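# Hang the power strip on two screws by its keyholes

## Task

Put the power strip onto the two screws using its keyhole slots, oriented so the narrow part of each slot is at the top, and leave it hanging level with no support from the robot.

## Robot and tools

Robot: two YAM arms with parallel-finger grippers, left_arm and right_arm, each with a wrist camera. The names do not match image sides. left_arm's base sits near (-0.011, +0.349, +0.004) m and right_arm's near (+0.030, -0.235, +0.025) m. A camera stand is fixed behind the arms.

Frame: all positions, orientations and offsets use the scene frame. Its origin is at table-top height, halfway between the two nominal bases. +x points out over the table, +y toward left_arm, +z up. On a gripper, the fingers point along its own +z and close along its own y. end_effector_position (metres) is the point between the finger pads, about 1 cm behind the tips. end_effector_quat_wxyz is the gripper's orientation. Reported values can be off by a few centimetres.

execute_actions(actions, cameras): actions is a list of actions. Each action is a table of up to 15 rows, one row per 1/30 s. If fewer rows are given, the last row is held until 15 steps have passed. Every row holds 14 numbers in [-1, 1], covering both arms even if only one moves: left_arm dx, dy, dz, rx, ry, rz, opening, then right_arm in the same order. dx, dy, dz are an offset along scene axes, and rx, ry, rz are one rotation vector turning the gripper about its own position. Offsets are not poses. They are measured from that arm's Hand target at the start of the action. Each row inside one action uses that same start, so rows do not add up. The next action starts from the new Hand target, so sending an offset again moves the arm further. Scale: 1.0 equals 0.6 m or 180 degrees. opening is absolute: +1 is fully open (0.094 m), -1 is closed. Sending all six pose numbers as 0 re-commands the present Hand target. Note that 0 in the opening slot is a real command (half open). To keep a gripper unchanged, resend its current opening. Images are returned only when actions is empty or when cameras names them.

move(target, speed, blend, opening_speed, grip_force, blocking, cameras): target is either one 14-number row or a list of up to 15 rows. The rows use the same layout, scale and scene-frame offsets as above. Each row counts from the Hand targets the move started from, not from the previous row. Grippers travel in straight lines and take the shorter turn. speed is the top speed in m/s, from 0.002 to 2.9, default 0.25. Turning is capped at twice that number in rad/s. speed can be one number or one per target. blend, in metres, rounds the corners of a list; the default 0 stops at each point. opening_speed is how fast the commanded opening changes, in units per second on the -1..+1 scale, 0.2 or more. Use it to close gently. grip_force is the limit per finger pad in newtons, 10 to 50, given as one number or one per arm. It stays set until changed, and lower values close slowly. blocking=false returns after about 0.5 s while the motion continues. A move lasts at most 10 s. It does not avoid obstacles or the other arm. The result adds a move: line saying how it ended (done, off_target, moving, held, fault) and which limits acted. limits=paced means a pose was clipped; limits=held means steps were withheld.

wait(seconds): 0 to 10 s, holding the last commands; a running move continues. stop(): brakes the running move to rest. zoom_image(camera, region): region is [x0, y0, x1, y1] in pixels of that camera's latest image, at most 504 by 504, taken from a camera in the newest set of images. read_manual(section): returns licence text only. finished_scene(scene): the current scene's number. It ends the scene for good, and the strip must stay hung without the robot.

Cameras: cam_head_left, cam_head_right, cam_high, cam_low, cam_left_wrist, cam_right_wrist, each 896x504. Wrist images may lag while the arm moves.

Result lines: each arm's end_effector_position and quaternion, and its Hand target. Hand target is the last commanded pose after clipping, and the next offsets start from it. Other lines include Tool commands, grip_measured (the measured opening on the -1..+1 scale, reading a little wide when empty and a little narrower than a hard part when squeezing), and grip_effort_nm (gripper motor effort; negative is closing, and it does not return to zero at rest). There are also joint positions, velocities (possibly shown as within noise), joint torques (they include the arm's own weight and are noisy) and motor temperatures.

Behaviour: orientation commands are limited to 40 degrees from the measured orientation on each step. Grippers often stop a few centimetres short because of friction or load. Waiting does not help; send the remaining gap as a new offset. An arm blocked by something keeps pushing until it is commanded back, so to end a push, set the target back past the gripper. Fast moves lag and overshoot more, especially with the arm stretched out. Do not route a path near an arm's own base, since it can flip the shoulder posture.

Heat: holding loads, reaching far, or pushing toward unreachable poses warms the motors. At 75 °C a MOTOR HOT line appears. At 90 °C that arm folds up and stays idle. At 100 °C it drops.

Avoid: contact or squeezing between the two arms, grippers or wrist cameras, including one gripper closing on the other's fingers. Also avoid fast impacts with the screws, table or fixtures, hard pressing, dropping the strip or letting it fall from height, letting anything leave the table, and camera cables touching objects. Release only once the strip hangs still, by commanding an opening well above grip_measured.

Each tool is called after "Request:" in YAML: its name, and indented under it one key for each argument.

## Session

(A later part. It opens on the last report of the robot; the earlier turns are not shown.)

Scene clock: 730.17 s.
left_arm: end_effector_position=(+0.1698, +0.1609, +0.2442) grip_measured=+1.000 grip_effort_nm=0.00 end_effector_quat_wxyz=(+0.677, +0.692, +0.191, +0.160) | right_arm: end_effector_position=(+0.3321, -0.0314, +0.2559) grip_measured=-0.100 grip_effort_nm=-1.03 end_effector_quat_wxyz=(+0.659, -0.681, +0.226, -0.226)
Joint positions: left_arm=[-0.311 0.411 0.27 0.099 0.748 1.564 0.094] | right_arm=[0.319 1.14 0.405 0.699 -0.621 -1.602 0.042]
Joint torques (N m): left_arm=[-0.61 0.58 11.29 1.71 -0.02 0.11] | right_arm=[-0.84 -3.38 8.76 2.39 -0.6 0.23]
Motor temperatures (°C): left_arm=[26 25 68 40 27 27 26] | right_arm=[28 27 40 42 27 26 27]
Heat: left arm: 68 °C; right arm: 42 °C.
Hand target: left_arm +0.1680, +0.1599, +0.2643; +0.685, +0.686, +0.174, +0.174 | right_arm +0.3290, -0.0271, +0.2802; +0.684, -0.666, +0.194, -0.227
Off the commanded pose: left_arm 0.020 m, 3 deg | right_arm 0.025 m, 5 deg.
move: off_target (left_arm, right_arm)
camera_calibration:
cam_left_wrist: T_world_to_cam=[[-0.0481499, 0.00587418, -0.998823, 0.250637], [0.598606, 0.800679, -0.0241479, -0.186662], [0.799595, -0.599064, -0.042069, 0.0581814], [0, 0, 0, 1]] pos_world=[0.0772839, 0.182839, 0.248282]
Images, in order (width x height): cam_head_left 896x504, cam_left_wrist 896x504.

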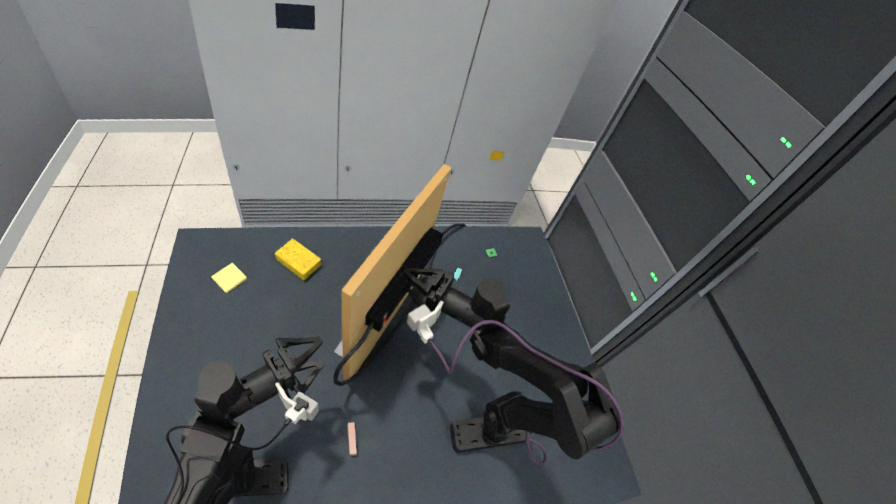

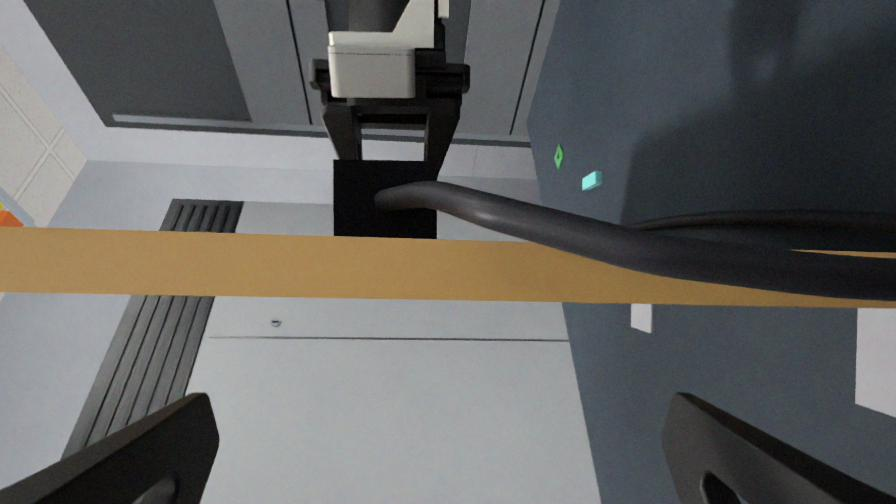

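Request:
move:
  target: [0,0,0,0,0,0,1.0, 0,0,0.002,-0.008,-0.0114,0,-0.4]
  speed: 0.04
  cameras: ["cam_left_wrist","cam_high"]

Request:
zoom_image:
  camera: "cam_left_wrist"
  region: [290, 120, 450, 260]

Request:
zoom_image:
  camera: "cam_high"
  region: [470, 180, 530, 230]

Scene clock: 737.47 s.
left_arm: end_effector_position=(+0.1698, +0.1609, +0.2442) grip_measured=+1.000 grip_effort_nm=0.00 end_effector_quat_wxyz=(+0.677, +0.692, +0.191, +0.160) | right_arm: end_effector_position=(+0.3321, -0.0314, +0.2559) grip_measured=-0.100 grip_effort_nm=-1.03 end_effector_quat_wxyz=(+0.659, -0.681, +0.224, -0.228)
Joint positions: left_arm=[-0.311 0.411 0.27 0.099 0.748 1.564 0.094] | right_arm=[0.319 1.14 0.405 0.699 -0.621 -1.607 0.042]
Joint torques (N m): left_arm=[-0.61 0.58 11.28 1.72 -0.03 0.11] | right_arm=[-0.81 -3.45 8.84 2.3 -0.64 -0.17]
Motor temperatures (°C): left_arm=[26 25 68 40 27 27 26] | right_arm=[28 27 40 43 27 26 27]
Heat: left arm: 68 °C; right arm: 43 °C.
Hand target: left_arm +0.1680, +0.1599, +0.2643; +0.685, +0.686, +0.174, +0.174 | right_arm +0.3290, -0.0271, +0.2814; +0.679, -0.670, +0.179, -0.241
Off the commanded pose: left_arm 0.020 m, 3 deg | right_arm 0.026 m, 6 deg.
move: off_target (left_arm, right_arm)
camera_calibration:
cam_left_wrist: T_world_to_cam=[[-0.0481499, 0.00587418, -0.998823, 0.250637], [0.598606, 0.800679, -0.0241479, -0.186662], [0.799595, -0.599064, -0.042069, 0.0581814], [0, 0, 0, 1]] pos_world=[0.0772839, 0.182839, 0.248282]
Images, in order (width x height): cam_high 896x504, cam_left_wrist 896x504.

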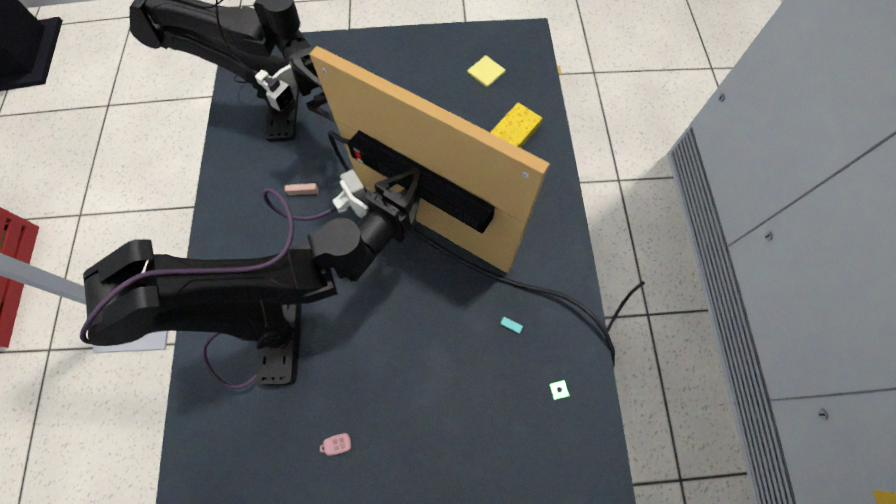

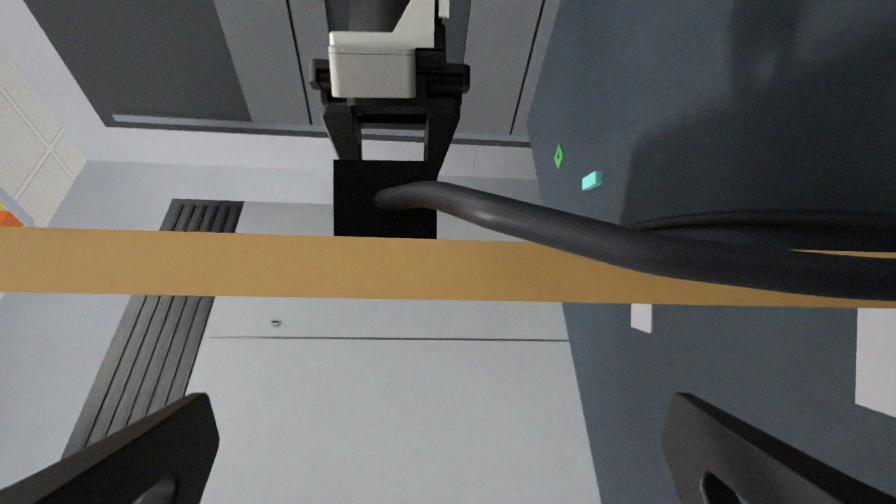

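Scaled by 3.150 from the camera's 896x504 image, which has a finer 1280x720 frame.

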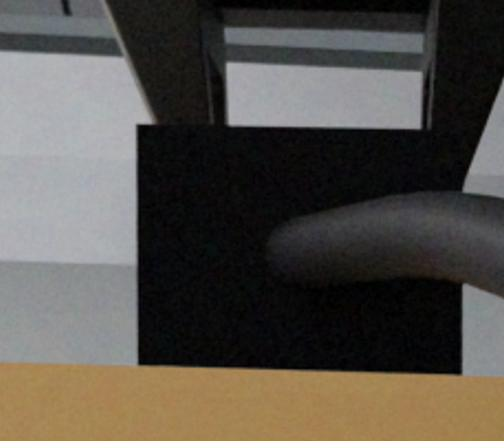

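Scaled by 8.400 from the camera's 896x504 image, which has a finer 1280x720 frame.

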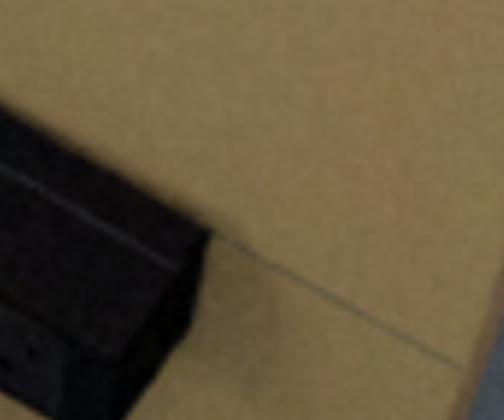

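Request:
move:
  target: [0,0,0,0,0,0,1.0, 0,0,0,0.016,0.0228,0,-0.4]
  speed: 0.04
  cameras: ["cam_left_wrist","cam_high"]

Request:
zoom_image:
  camera: "cam_left_wrist"
  region: [290, 120, 450, 260]

Request:
zoom_image:
  camera: "cam_high"
  region: [470, 180, 530, 230]

Scene clock: 739.43 s.
left_arm: end_effector_position=(+0.1698, +0.1609, +0.2442) grip_measured=+1.000 grip_effort_nm=0.00 end_effector_quat_wxyz=(+0.677, +0.692, +0.191, +0.160) | right_arm: end_effector_position=(+0.3321, -0.0314, +0.2559) grip_measured=-0.100 grip_effort_nm=-1.03 end_effector_quat_wxyz=(+0.660, -0.680, +0.227, -0.224)
Joint positions: left_arm=[-0.311 0.411 0.27 0.099 0.748 1.564 0.094] | right_arm=[0.319 1.14 0.405 0.699 -0.621 -1.597 0.042]
Joint torques (N m): left_arm=[-0.62 0.58 11.29 1.71 -0.02 0.11] | right_arm=[-0.76 -4.07 9.28 2.35 -0.56 0.6]
Motor temperatures (°C): left_arm=[26 25 68 40 27 27 26] | right_arm=[28 27 40 43 27 26 27]
Heat: left arm: 68 °C; right arm: 43 °C.
Hand target: left_arm +0.1680, +0.1599, +0.2643; +0.685, +0.686, +0.174, +0.174 | right_arm +0.3290, -0.0271, +0.2814; +0.688, -0.661, +0.209, -0.212
Off the commanded pose: left_arm 0.020 m, 3 deg | right_arm 0.026 m, 5 deg.
move: off_target (left_arm, right_arm)
camera_calibration:
cam_left_wrist: T_world_to_cam=[[-0.0481499, 0.00587418, -0.998823, 0.250637], [0.598606, 0.800679, -0.0241479, -0.186662], [0.799595, -0.599064, -0.042069, 0.0581814], [0, 0, 0, 1]] pos_world=[0.0772839, 0.182839, 0.248282]
Images, in order (width x height): cam_high 896x504, cam_left_wrist 896x504.

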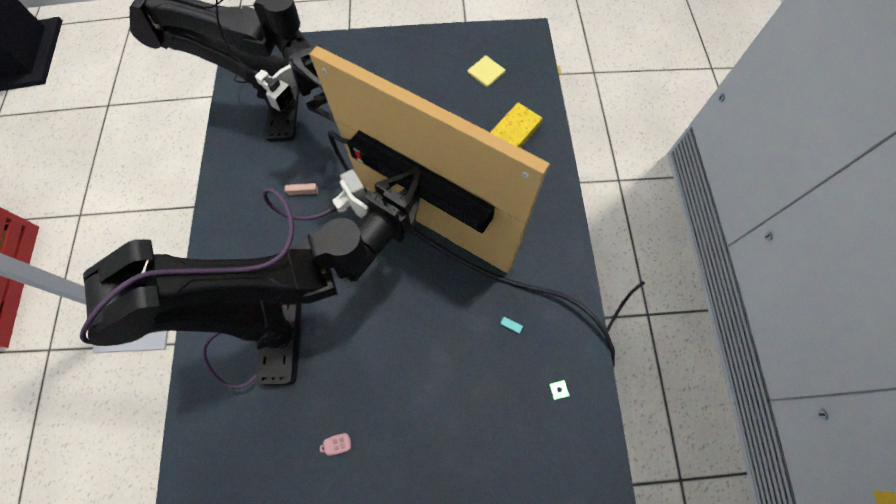

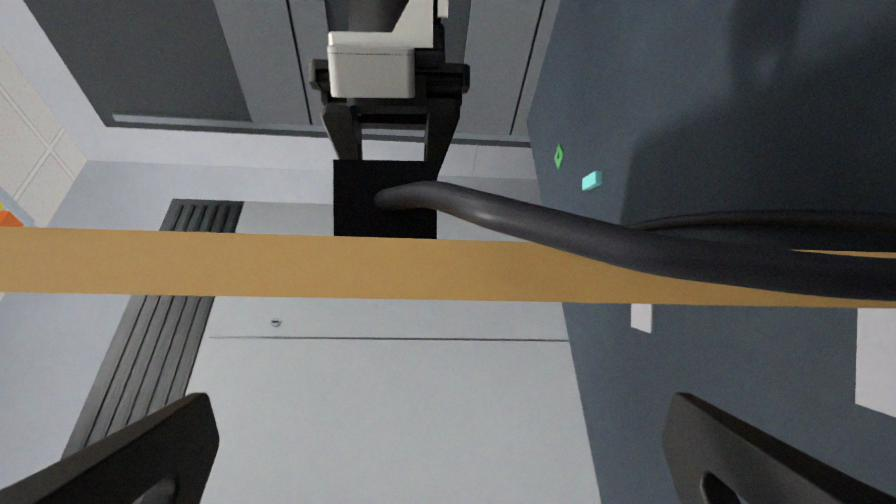

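Scaled by 3.150 from the camera's 896x504 image, which has a finer 1280x720 frame.

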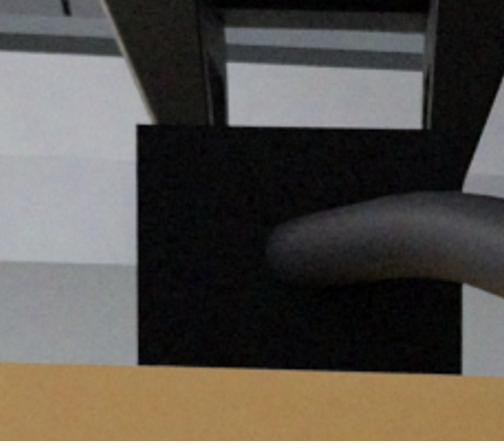

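Scaled by 8.400 from the camera's 896x504 image, which has a finer 1280x720 frame.

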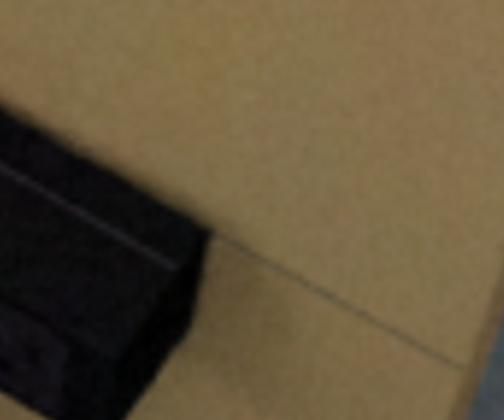

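Request:
move:
  target: [0,0,0,0,0,0,1.0, 0.0057,0.0082,0,-0.006,-0.0086,0.03,-0.4]
  speed: 0.04
  cameras: ["cam_left_wrist","cam_high","cam_head_left"]

Request:
zoom_image:
  camera: "cam_left_wrist"
  region: [290, 120, 450, 260]

Request:
zoom_image:
  camera: "cam_high"
  region: [470, 180, 530, 230]

Request:
zoom_image:
  camera: "cam_head_left"
  region: [410, 200, 470, 250]

Scene clock: 742.97 s.
left_arm: end_effector_position=(+0.1698, +0.1609, +0.2442) grip_measured=+1.000 grip_effort_nm=0.00 end_effector_quat_wxyz=(+0.677, +0.692, +0.191, +0.160) | right_arm: end_effector_position=(+0.3311, -0.0296, +0.2557) grip_measured=-0.100 grip_effort_nm=-1.03 end_effector_quat_wxyz=(+0.673, -0.688, +0.194, -0.192)
Joint positions: left_arm=[-0.311 0.411 0.27 0.099 0.748 1.564 0.094] | right_arm=[0.263 1.203 0.43 0.743 -0.775 -1.596 0.042]
Joint torques (N m): left_arm=[-0.61 0.58 11.28 1.71 -0.03 0.11] | right_arm=[0.51 -2.65 10.43 2.25 -0.38 0.32]
Motor temperatures (°C): left_arm=[26 25 68 40 27 27 26] | right_arm=[28 27 41 43 27 26 27]
Heat: left arm: 68 °C; right arm: 43 °C.
Hand target: left_arm +0.1680, +0.1599, +0.2643; +0.685, +0.686, +0.174, +0.174 | right_arm +0.3324, -0.0221, +0.2815; +0.694, -0.674, +0.166, -0.191
Off the commanded pose: left_arm 0.020 m, 3 deg | right_arm 0.027 m, 4 deg.
move: off_target (left_arm, right_arm)
camera_calibration:
cam_left_wrist: T_world_to_cam=[[-0.0481499, 0.00587418, -0.998823, 0.250637], [0.598606, 0.800679, -0.0241479, -0.186662], [0.799595, -0.599064, -0.042069, 0.0581814], [0, 0, 0, 1]] pos_world=[0.0772839, 0.182839, 0.248282]
Images, in order (width x height): cam_head_left 896x504, cam_high 896x504, cam_left_wrist 896x504.

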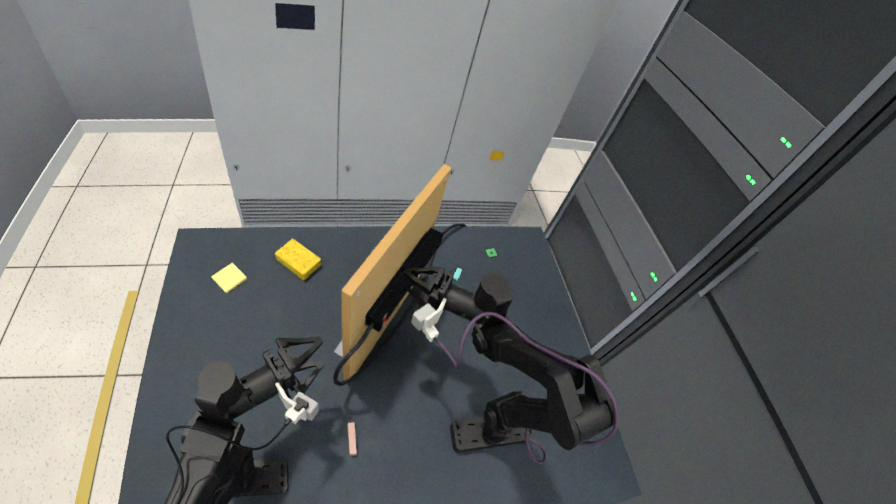

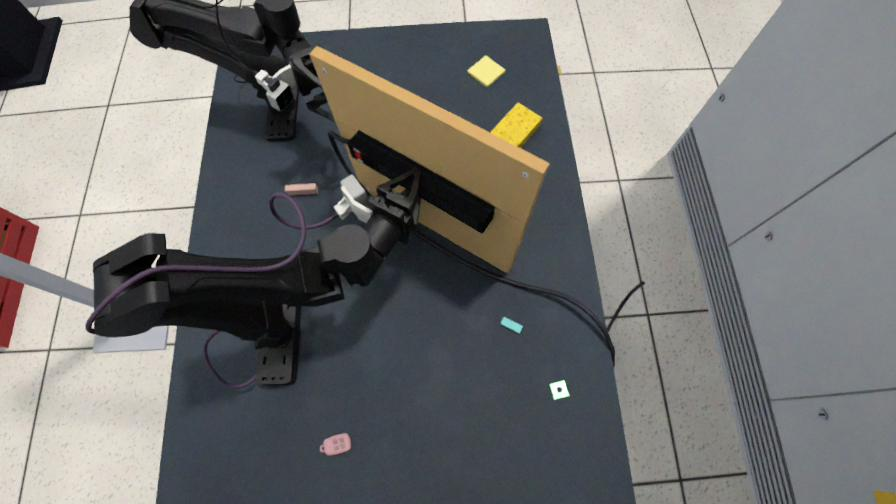

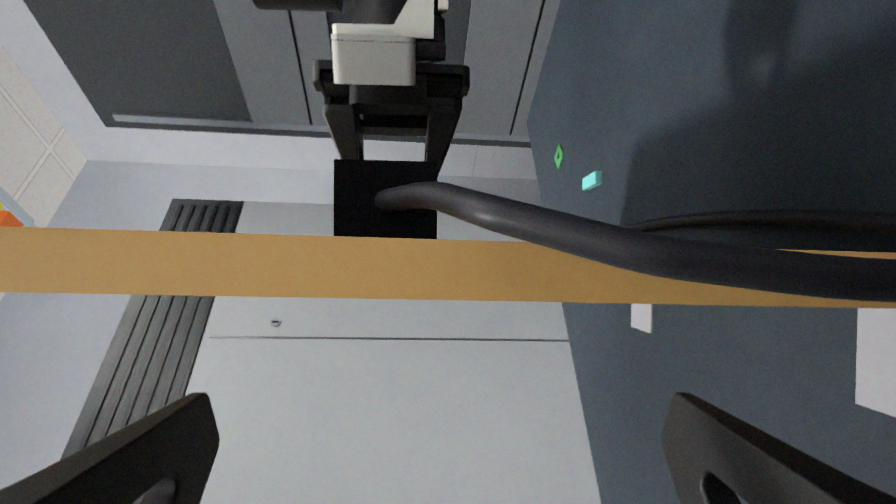

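Scaled by 3.150 from the camera's 896x504 image, which has a finer 1280x720 frame.

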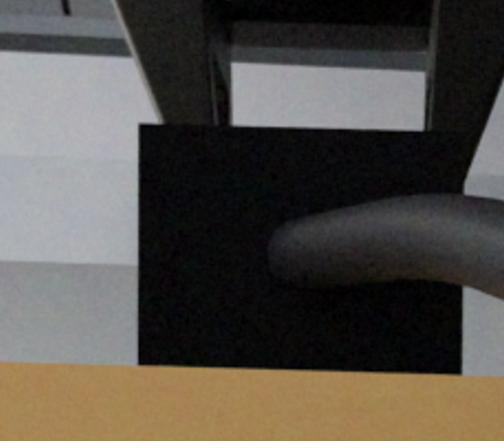

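Scaled by 8.400 from the camera's 896x504 image, which has a finer 1280x720 frame.

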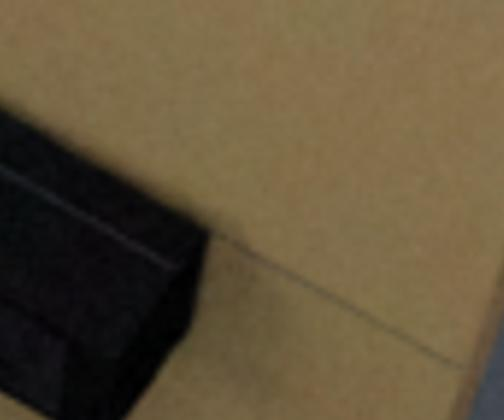

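Scaled by 8.400 from the camera's 896x504 image, which has a finer 1280x720 frame.

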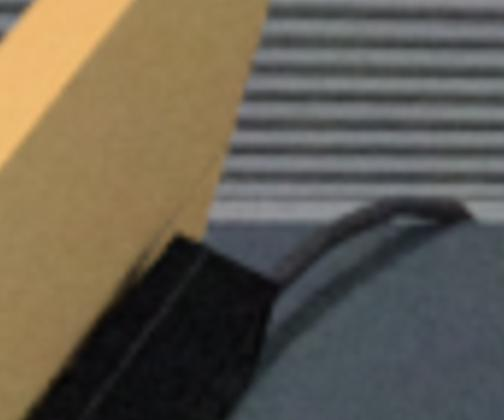

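Request:
move:
  target: [0,0,0,0,0,0,1.0, 0.001,0.0014,0.025,-0.0032,-0.0046,0,-0.4]
  speed: 0.04
  cameras: ["cam_left_wrist","cam_high"]

Request:
zoom_image:
  camera: "cam_left_wrist"
  region: [290, 120, 450, 260]

Request:
zoom_image:
  camera: "cam_high"
  region: [470, 180, 530, 230]

Scene clock: 749.00 s.
left_arm: end_effector_position=(+0.1698, +0.1609, +0.2442) grip_measured=+1.000 grip_effort_nm=0.00 end_effector_quat_wxyz=(+0.677, +0.692, +0.191, +0.160) | right_arm: end_effector_position=(+0.3312, -0.0296, +0.2562) grip_measured=-0.100 grip_effort_nm=-1.03 end_effector_quat_wxyz=(+0.667, -0.695, +0.193, -0.185)
Joint positions: left_arm=[-0.311 0.411 0.27 0.099 0.748 1.564 0.094] | right_arm=[0.257 1.194 0.453 0.681 -0.791 -1.613 0.042]
Joint torques (N m): left_arm=[-0.61 0.57 11.3 1.71 -0.02 0.11] | right_arm=[1.06 -4.98 12.31 2.07 -0.28 0.37]
Motor temperatures (°C): left_arm=[26 25 69 40 27 27 26] | right_arm=[28 27 42 43 27 26 27]
Heat: left arm: 69 °C; right arm: 43 °C.
Hand target: left_arm +0.1680, +0.1599, +0.2643; +0.685, +0.686, +0.174, +0.174 | right_arm +0.3330, -0.0214, +0.2964; +0.692, -0.676, +0.160, -0.196
Off the commanded pose: left_arm 0.020 m, 3 deg | right_arm 0.041 m, 5 deg.
move: off_target (left_arm, right_arm)
camera_calibration:
cam_left_wrist: T_world_to_cam=[[-0.0481499, 0.00587418, -0.998823, 0.250637], [0.598606, 0.800679, -0.0241479, -0.186662], [0.799595, -0.599064, -0.042069, 0.0581814], [0, 0, 0, 1]] pos_world=[0.0772839, 0.182839, 0.248282]
Images, in order (width x height): cam_high 896x504, cam_left_wrist 896x504.

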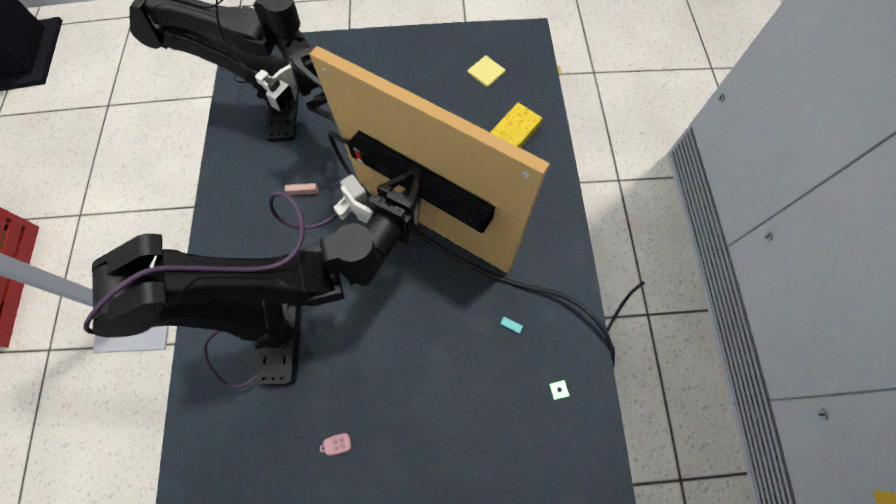

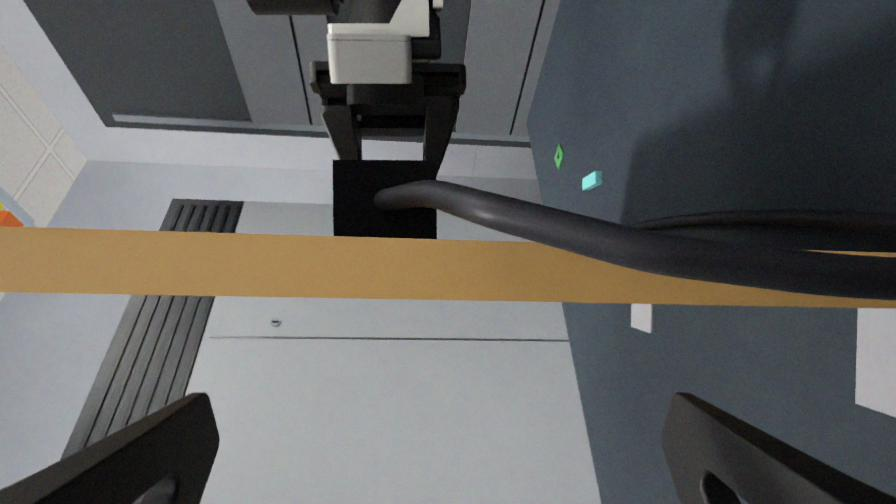

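Scaled by 3.150 from the camera's 896x504 image, which has a finer 1280x720 frame.

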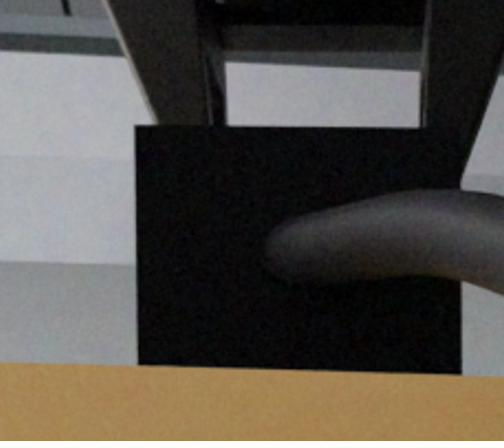

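Scaled by 8.400 from the camera's 896x504 image, which has a finer 1280x720 frame.

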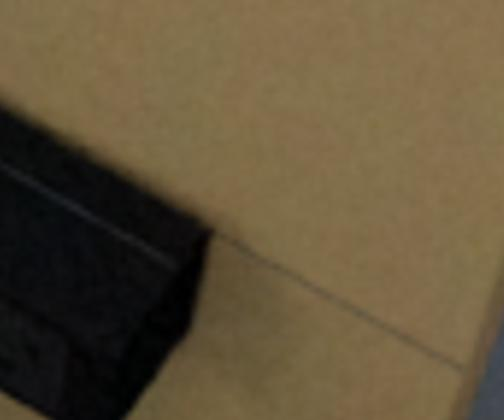

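Request:
move:
  target: [0,0,0,0,0,0,1.0, 0,0,-0.08,0.0048,0.0068,0,-0.4]
  speed: 0.06
  cameras: ["cam_left_wrist","cam_high"]

Request:
zoom_image:
  camera: "cam_left_wrist"
  region: [290, 120, 450, 260]

Request:
zoom_image:
  camera: "cam_high"
  region: [470, 180, 530, 230]

Scene clock: 751.40 s.
left_arm: end_effector_position=(+0.1698, +0.1609, +0.2442) grip_measured=+1.000 grip_effort_nm=0.00 end_effector_quat_wxyz=(+0.677, +0.692, +0.191, +0.160) | right_arm: end_effector_position=(+0.3317, -0.0293, +0.2539) grip_measured=-0.100 grip_effort_nm=-1.03 end_effector_quat_wxyz=(+0.697, -0.669, +0.172, -0.192)
Joint positions: left_arm=[-0.311 0.411 0.27 0.099 0.748 1.564 0.094] | right_arm=[0.245 1.303 0.391 0.979 -0.825 -1.539 0.042]
Joint torques (N m): left_arm=[-0.61 0.58 11.29 1.71 -0.02 0.11] | right_arm=[2.58 -1.02 5.9 1.98 0.14 -0.06]
Motor temperatures (°C): left_arm=[26 25 69 40 27 27 26] | right_arm=[28 27 42 42 27 26 27]
Heat: left arm: 69 °C; right arm: 42 °C.
Hand target: left_arm +0.1680, +0.1599, +0.2643; +0.685, +0.686, +0.174, +0.174 | right_arm +0.3330, -0.0213, +0.2485; +0.695, -0.673, +0.169, -0.188
Off the commanded pose: left_arm 0.020 m, 3 deg | right_arm 0.010 m, 1 deg.
move: off_target (left_arm)
camera_calibration:
cam_left_wrist: T_world_to_cam=[[-0.0481499, 0.00587418, -0.998823, 0.250637], [0.598606, 0.800679, -0.0241479, -0.186662], [0.799595, -0.599064, -0.042069, 0.0581814], [0, 0, 0, 1]] pos_world=[0.0772839, 0.182839, 0.248282]
Images, in order (width x height): cam_high 896x504, cam_left_wrist 896x504.

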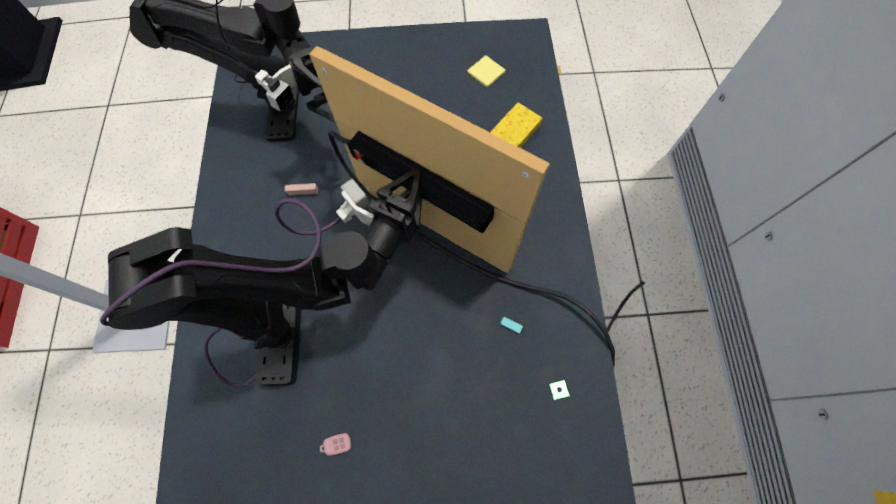

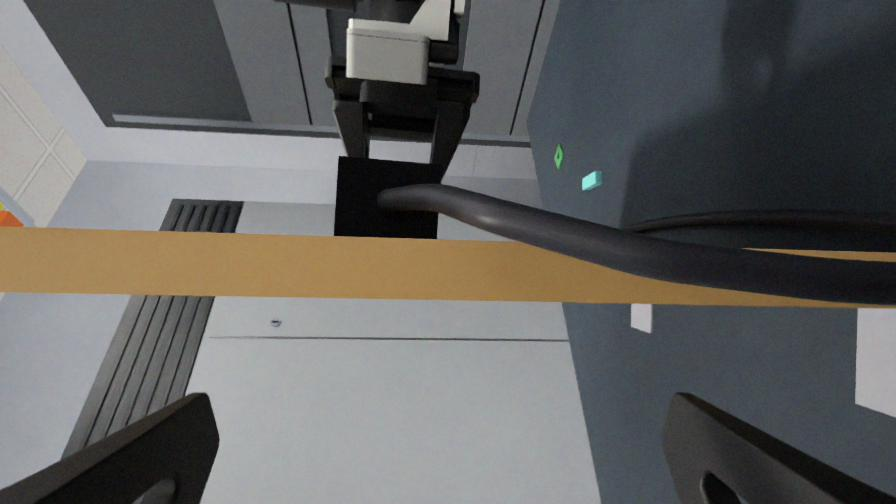

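Scaled by 3.150 from the camera's 896x504 image, which has a finer 1280x720 frame.

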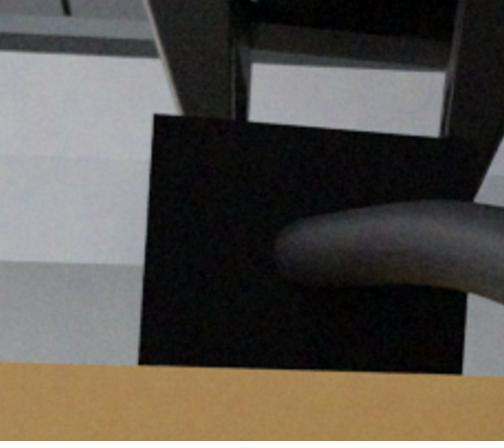

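Scaled by 8.400 from the camera's 896x504 image, which has a finer 1280x720 frame.

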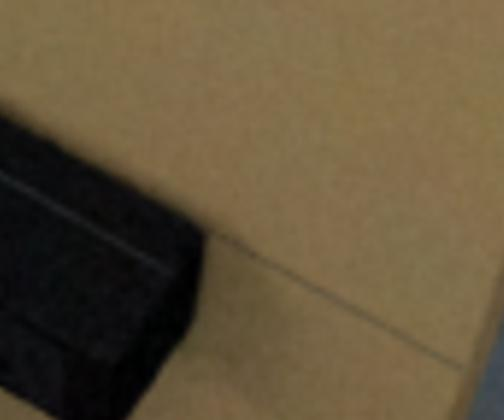

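Request:
move:
  target:
    - [0,0,0,0,0,0,1.0, -0.0057,-0.0082,0.012,0.004,0.0057,-0.01,-0.4]
    - [0,0,0,0,0,0,1.0, -0.0057,-0.0082,0.020,0.016,0.0228,-0.01,-0.4]
  speed: 0.05
  cameras: ["cam_left_wrist","cam_high"]

Request:
zoom_image:
  camera: "cam_left_wrist"
  region: [290, 120, 450, 260]

Request:
zoom_image:
  camera: "cam_high"
  region: [470, 180, 530, 230]

Scene clock: 756.60 s.
left_arm: end_effector_position=(+0.1698, +0.1609, +0.2442) grip_measured=+1.000 grip_effort_nm=0.00 end_effector_quat_wxyz=(+0.677, +0.692, +0.191, +0.160) | right_arm: end_effector_position=(+0.3316, -0.0297, +0.2542) grip_measured=-0.100 grip_effort_nm=-1.03 end_effector_quat_wxyz=(+0.693, -0.670, +0.185, -0.193)
Joint positions: left_arm=[-0.311 0.411 0.27 0.099 0.748 1.564 0.094] | right_arm=[0.255 1.274 0.39 0.932 -0.794 -1.537 0.042]
Joint torques (N m): left_arm=[-0.61 0.58 11.29 1.71 -0.02 0.11] | right_arm=[1.65 -5.38 6.26 1.73 0.14 0.79]
Motor temperatures (°C): left_arm=[26 25 69 40 27 27 26] | right_arm=[28 27 42 42 27 26 27]
Heat: left arm: 69 °C; right arm: 42 °C.
Hand target: left_arm +0.1680, +0.1599, +0.2643; +0.685, +0.686, +0.174, +0.174 | right_arm +0.3296, -0.0262, +0.2604; +0.702, -0.659, +0.209, -0.170
Off the commanded pose: left_arm 0.020 m, 3 deg | right_arm 0.007 m, 4 deg.
move: off_target (left_arm, right_arm)
camera_calibration:
cam_left_wrist: T_world_to_cam=[[-0.0481499, 0.00587418, -0.998823, 0.250637], [0.598606, 0.800679, -0.0241479, -0.186662], [0.799595, -0.599064, -0.042069, 0.0581814], [0, 0, 0, 1]] pos_world=[0.0772839, 0.182839, 0.248282]
Images, in order (width x height): cam_high 896x504, cam_left_wrist 896x504.

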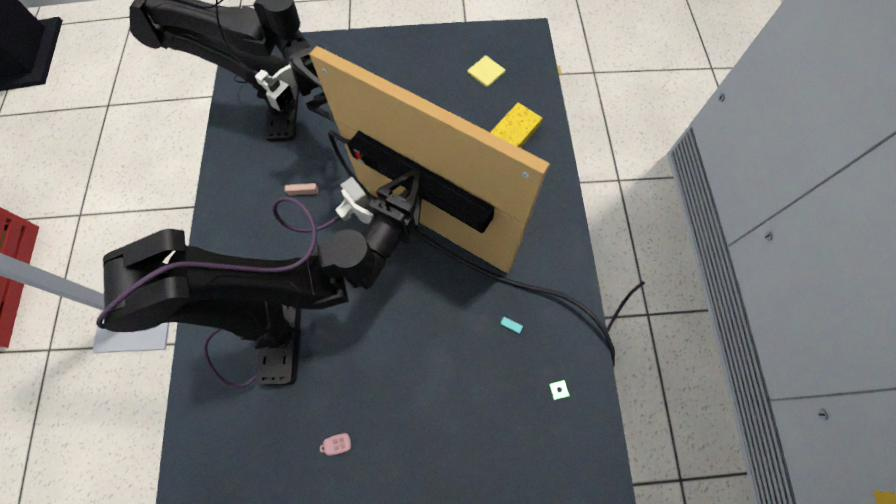

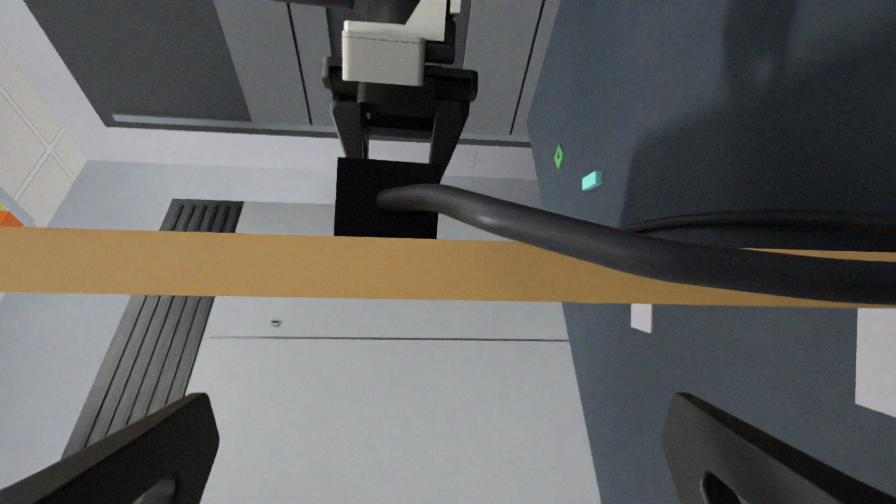

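Scaled by 3.150 from the camera's 896x504 image, which has a finer 1280x720 frame.

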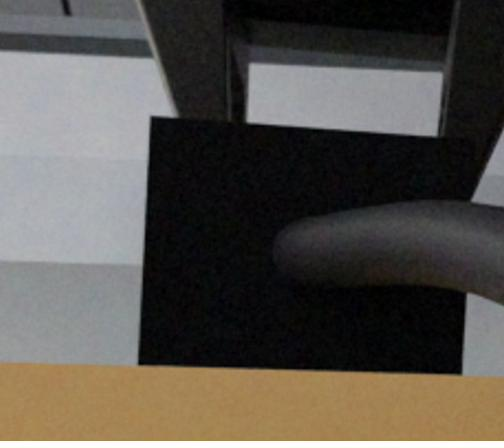

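Scaled by 8.400 from the camera's 896x504 image, which has a finer 1280x720 frame.

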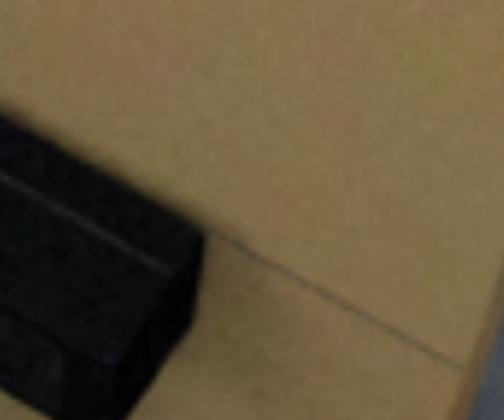

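Request:
move:
  target: [0,0,0,0,0,0,1.0, 0.0057,0.0082,0.012,0.008,0.0114,0,-0.4]
  speed: 0.04
  cameras: ["cam_left_wrist","cam_high"]

Request:
zoom_image:
  camera: "cam_left_wrist"
  region: [290, 120, 450, 260]

Request:
zoom_image:
  camera: "cam_high"
  region: [470, 180, 530, 230]

Scene clock: 759.43 s.
left_arm: end_effector_position=(+0.1698, +0.1609, +0.2442) grip_measured=+1.000 grip_effort_nm=0.00 end_effector_quat_wxyz=(+0.677, +0.692, +0.191, +0.160) | right_arm: end_effector_position=(+0.3317, -0.0295, +0.2543) grip_measured=-0.100 grip_effort_nm=-1.03 end_effector_quat_wxyz=(+0.692, -0.670, +0.191, -0.192)
Joint positions: left_arm=[-0.311 0.411 0.27 0.099 0.748 1.564 0.094] | right_arm=[0.26 1.265 0.39 0.918 -0.782 -1.534 0.042]
Joint torques (N m): left_arm=[-0.61 0.58 11.29 1.72 -0.03 0.11] | right_arm=[2.5 -4.44 8.79 1.62 0.26 1.19]
Motor temperatures (°C): left_arm=[26 25 69 40 27 27 26] | right_arm=[28 27 42 41 27 26 27]
Heat: left arm: 69 °C; right arm: 42 °C.
Hand target: left_arm +0.1680, +0.1599, +0.2643; +0.685, +0.686, +0.174, +0.174 | right_arm +0.3330, -0.0213, +0.2676; +0.707, -0.653, +0.224, -0.156
Off the commanded pose: left_arm 0.020 m, 3 deg | right_arm 0.016 m, 6 deg.
move: off_target (left_arm, right_arm)
camera_calibration:
cam_left_wrist: T_world_to_cam=[[-0.0481499, 0.00587418, -0.998823, 0.250637], [0.598606, 0.800679, -0.0241479, -0.186662], [0.799595, -0.599064, -0.042069, 0.0581814], [0, 0, 0, 1]] pos_world=[0.0772839, 0.182839, 0.248282]
Images, in order (width x height): cam_high 896x504, cam_left_wrist 896x504.

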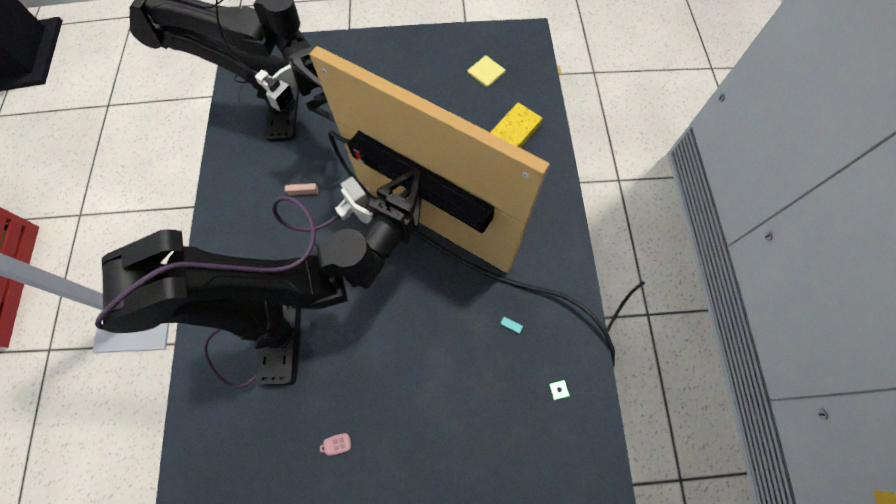

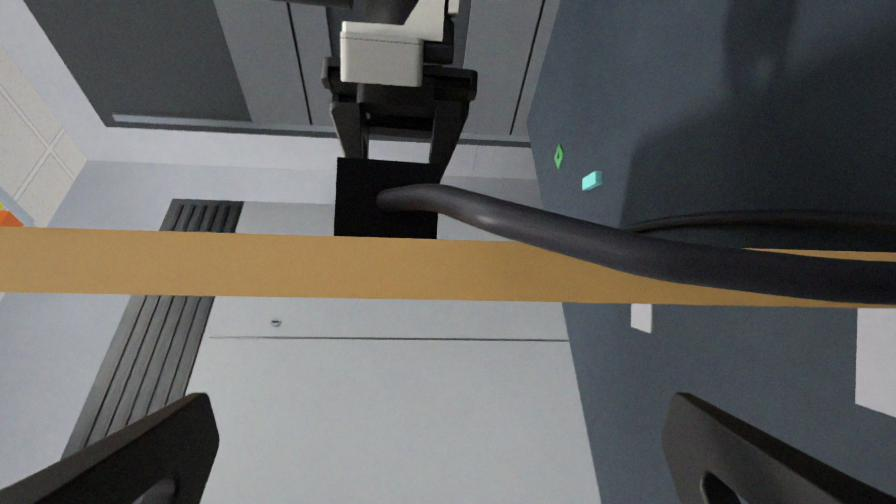

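Scaled by 3.150 from the camera's 896x504 image, which has a finer 1280x720 frame.

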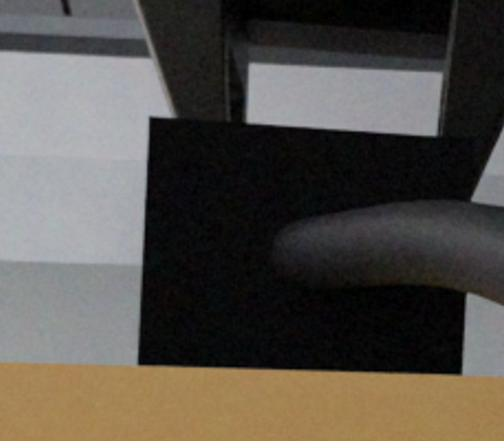

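Scaled by 8.400 from the camera's 896x504 image, which has a finer 1280x720 frame.

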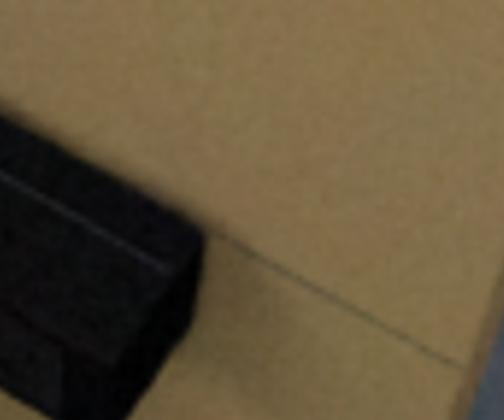

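Request:
move:
  target: [0,0,0,0,0,0,1.0, 0,0,0.022,-0.0159,0.0112,0.022,-0.4]
  speed: 0.04
  cameras: ["cam_left_wrist","cam_high"]

Request:
zoom_image:
  camera: "cam_left_wrist"
  region: [290, 120, 450, 260]

Request:
zoom_image:
  camera: "cam_high"
  region: [470, 180, 530, 230]

Scene clock: 764.93 s.
left_arm: end_effector_position=(+0.1698, +0.1609, +0.2442) grip_measured=+1.000 grip_effort_nm=0.00 end_effector_quat_wxyz=(+0.677, +0.692, +0.191, +0.160) | right_arm: end_effector_position=(+0.3317, -0.0292, +0.2581) grip_measured=-0.100 grip_effort_nm=-1.03 end_effector_quat_wxyz=(+0.678, -0.690, +0.197, -0.159)
Joint positions: left_arm=[-0.311 0.411 0.27 0.099 0.748 1.564 0.094] | right_arm=[0.239 1.222 0.465 0.712 -0.844 -1.557 0.042]
Joint torques (N m): left_arm=[-0.62 0.58 11.29 1.71 -0.03 0.11] | right_arm=[1.58 -4.71 11.74 1.43 -0.19 0.94]
Motor temperatures (°C): left_arm=[26 25 69 40 27 27 26] | right_arm=[28 27 42 40 27 27 27]
Heat: left arm: 69 °C; right arm: 42 °C.
Hand target: left_arm +0.1680, +0.1599, +0.2643; +0.685, +0.686, +0.174, +0.174 | right_arm +0.3331, -0.0214, +0.2809; +0.691, -0.680, +0.209, -0.126
Off the commanded pose: left_arm 0.020 m, 3 deg | right_arm 0.024 m, 5 deg.
move: off_target (left_arm, right_arm)
camera_calibration:
cam_left_wrist: T_world_to_cam=[[-0.0481499, 0.00587418, -0.998823, 0.250637], [0.598606, 0.800679, -0.0241479, -0.186662], [0.799595, -0.599064, -0.042069, 0.0581814], [0, 0, 0, 1]] pos_world=[0.0772839, 0.182839, 0.248282]
Images, in order (width x height): cam_high 896x504, cam_left_wrist 896x504.

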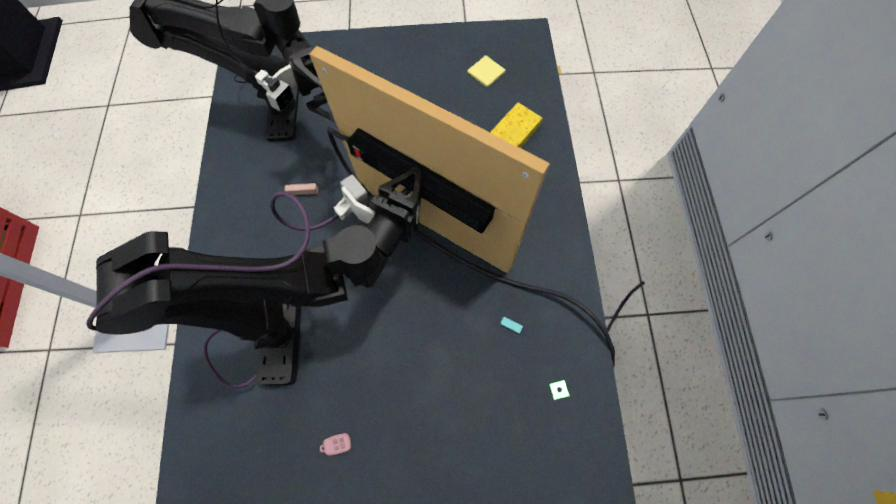

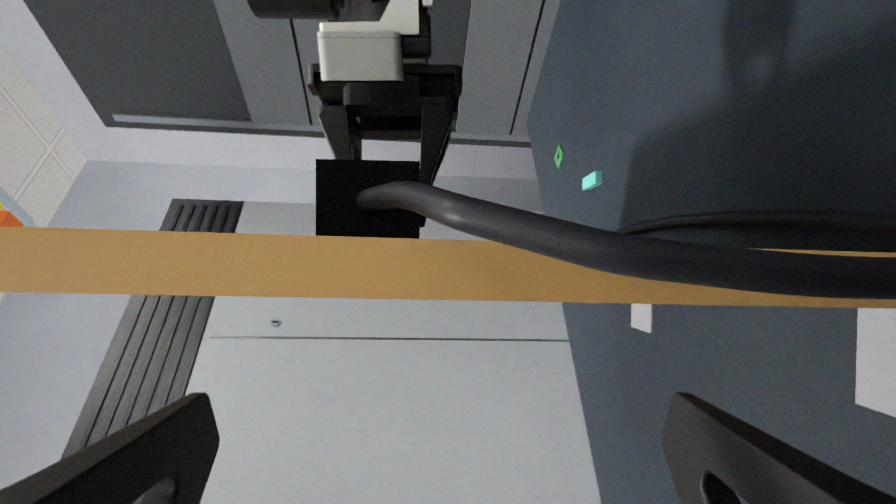

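Scaled by 3.150 from the camera's 896x504 image, which has a finer 1280x720 frame.

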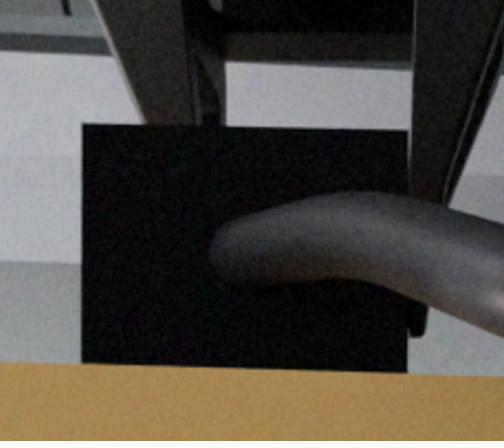

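Scaled by 8.400 from the camera's 896x504 image, which has a finer 1280x720 frame.

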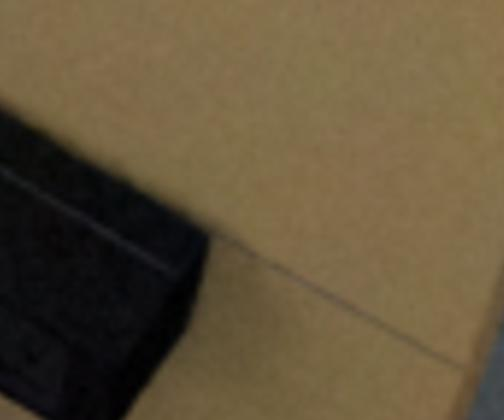

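Request:
zoom_image:
  camera: "cam_high"
  region: [330, 105, 390, 155]

Request:
zoom_image:
  camera: "cam_high"
  region: [330, 100, 510, 250]

Scaled by 8.400 from the camera's 896x504 image, which has a finer 1280x720 frame.

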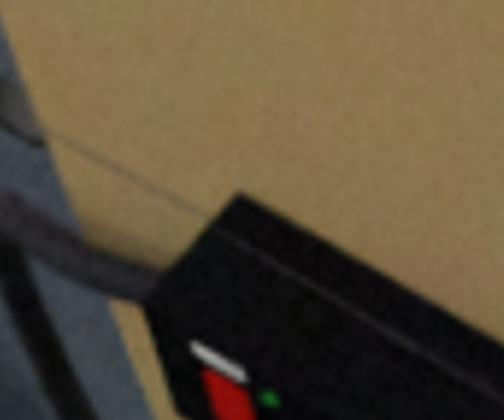

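Scaled by 2.800 from the camera's 896x504 image, which has a finer 1280x720 frame.

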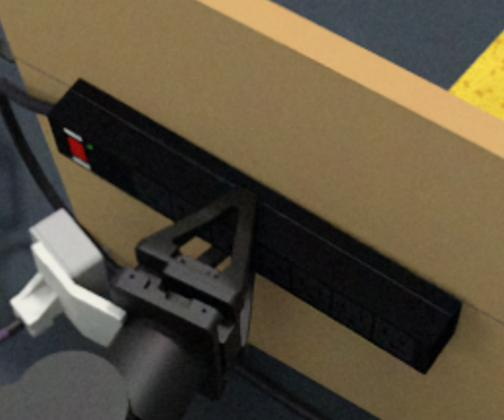

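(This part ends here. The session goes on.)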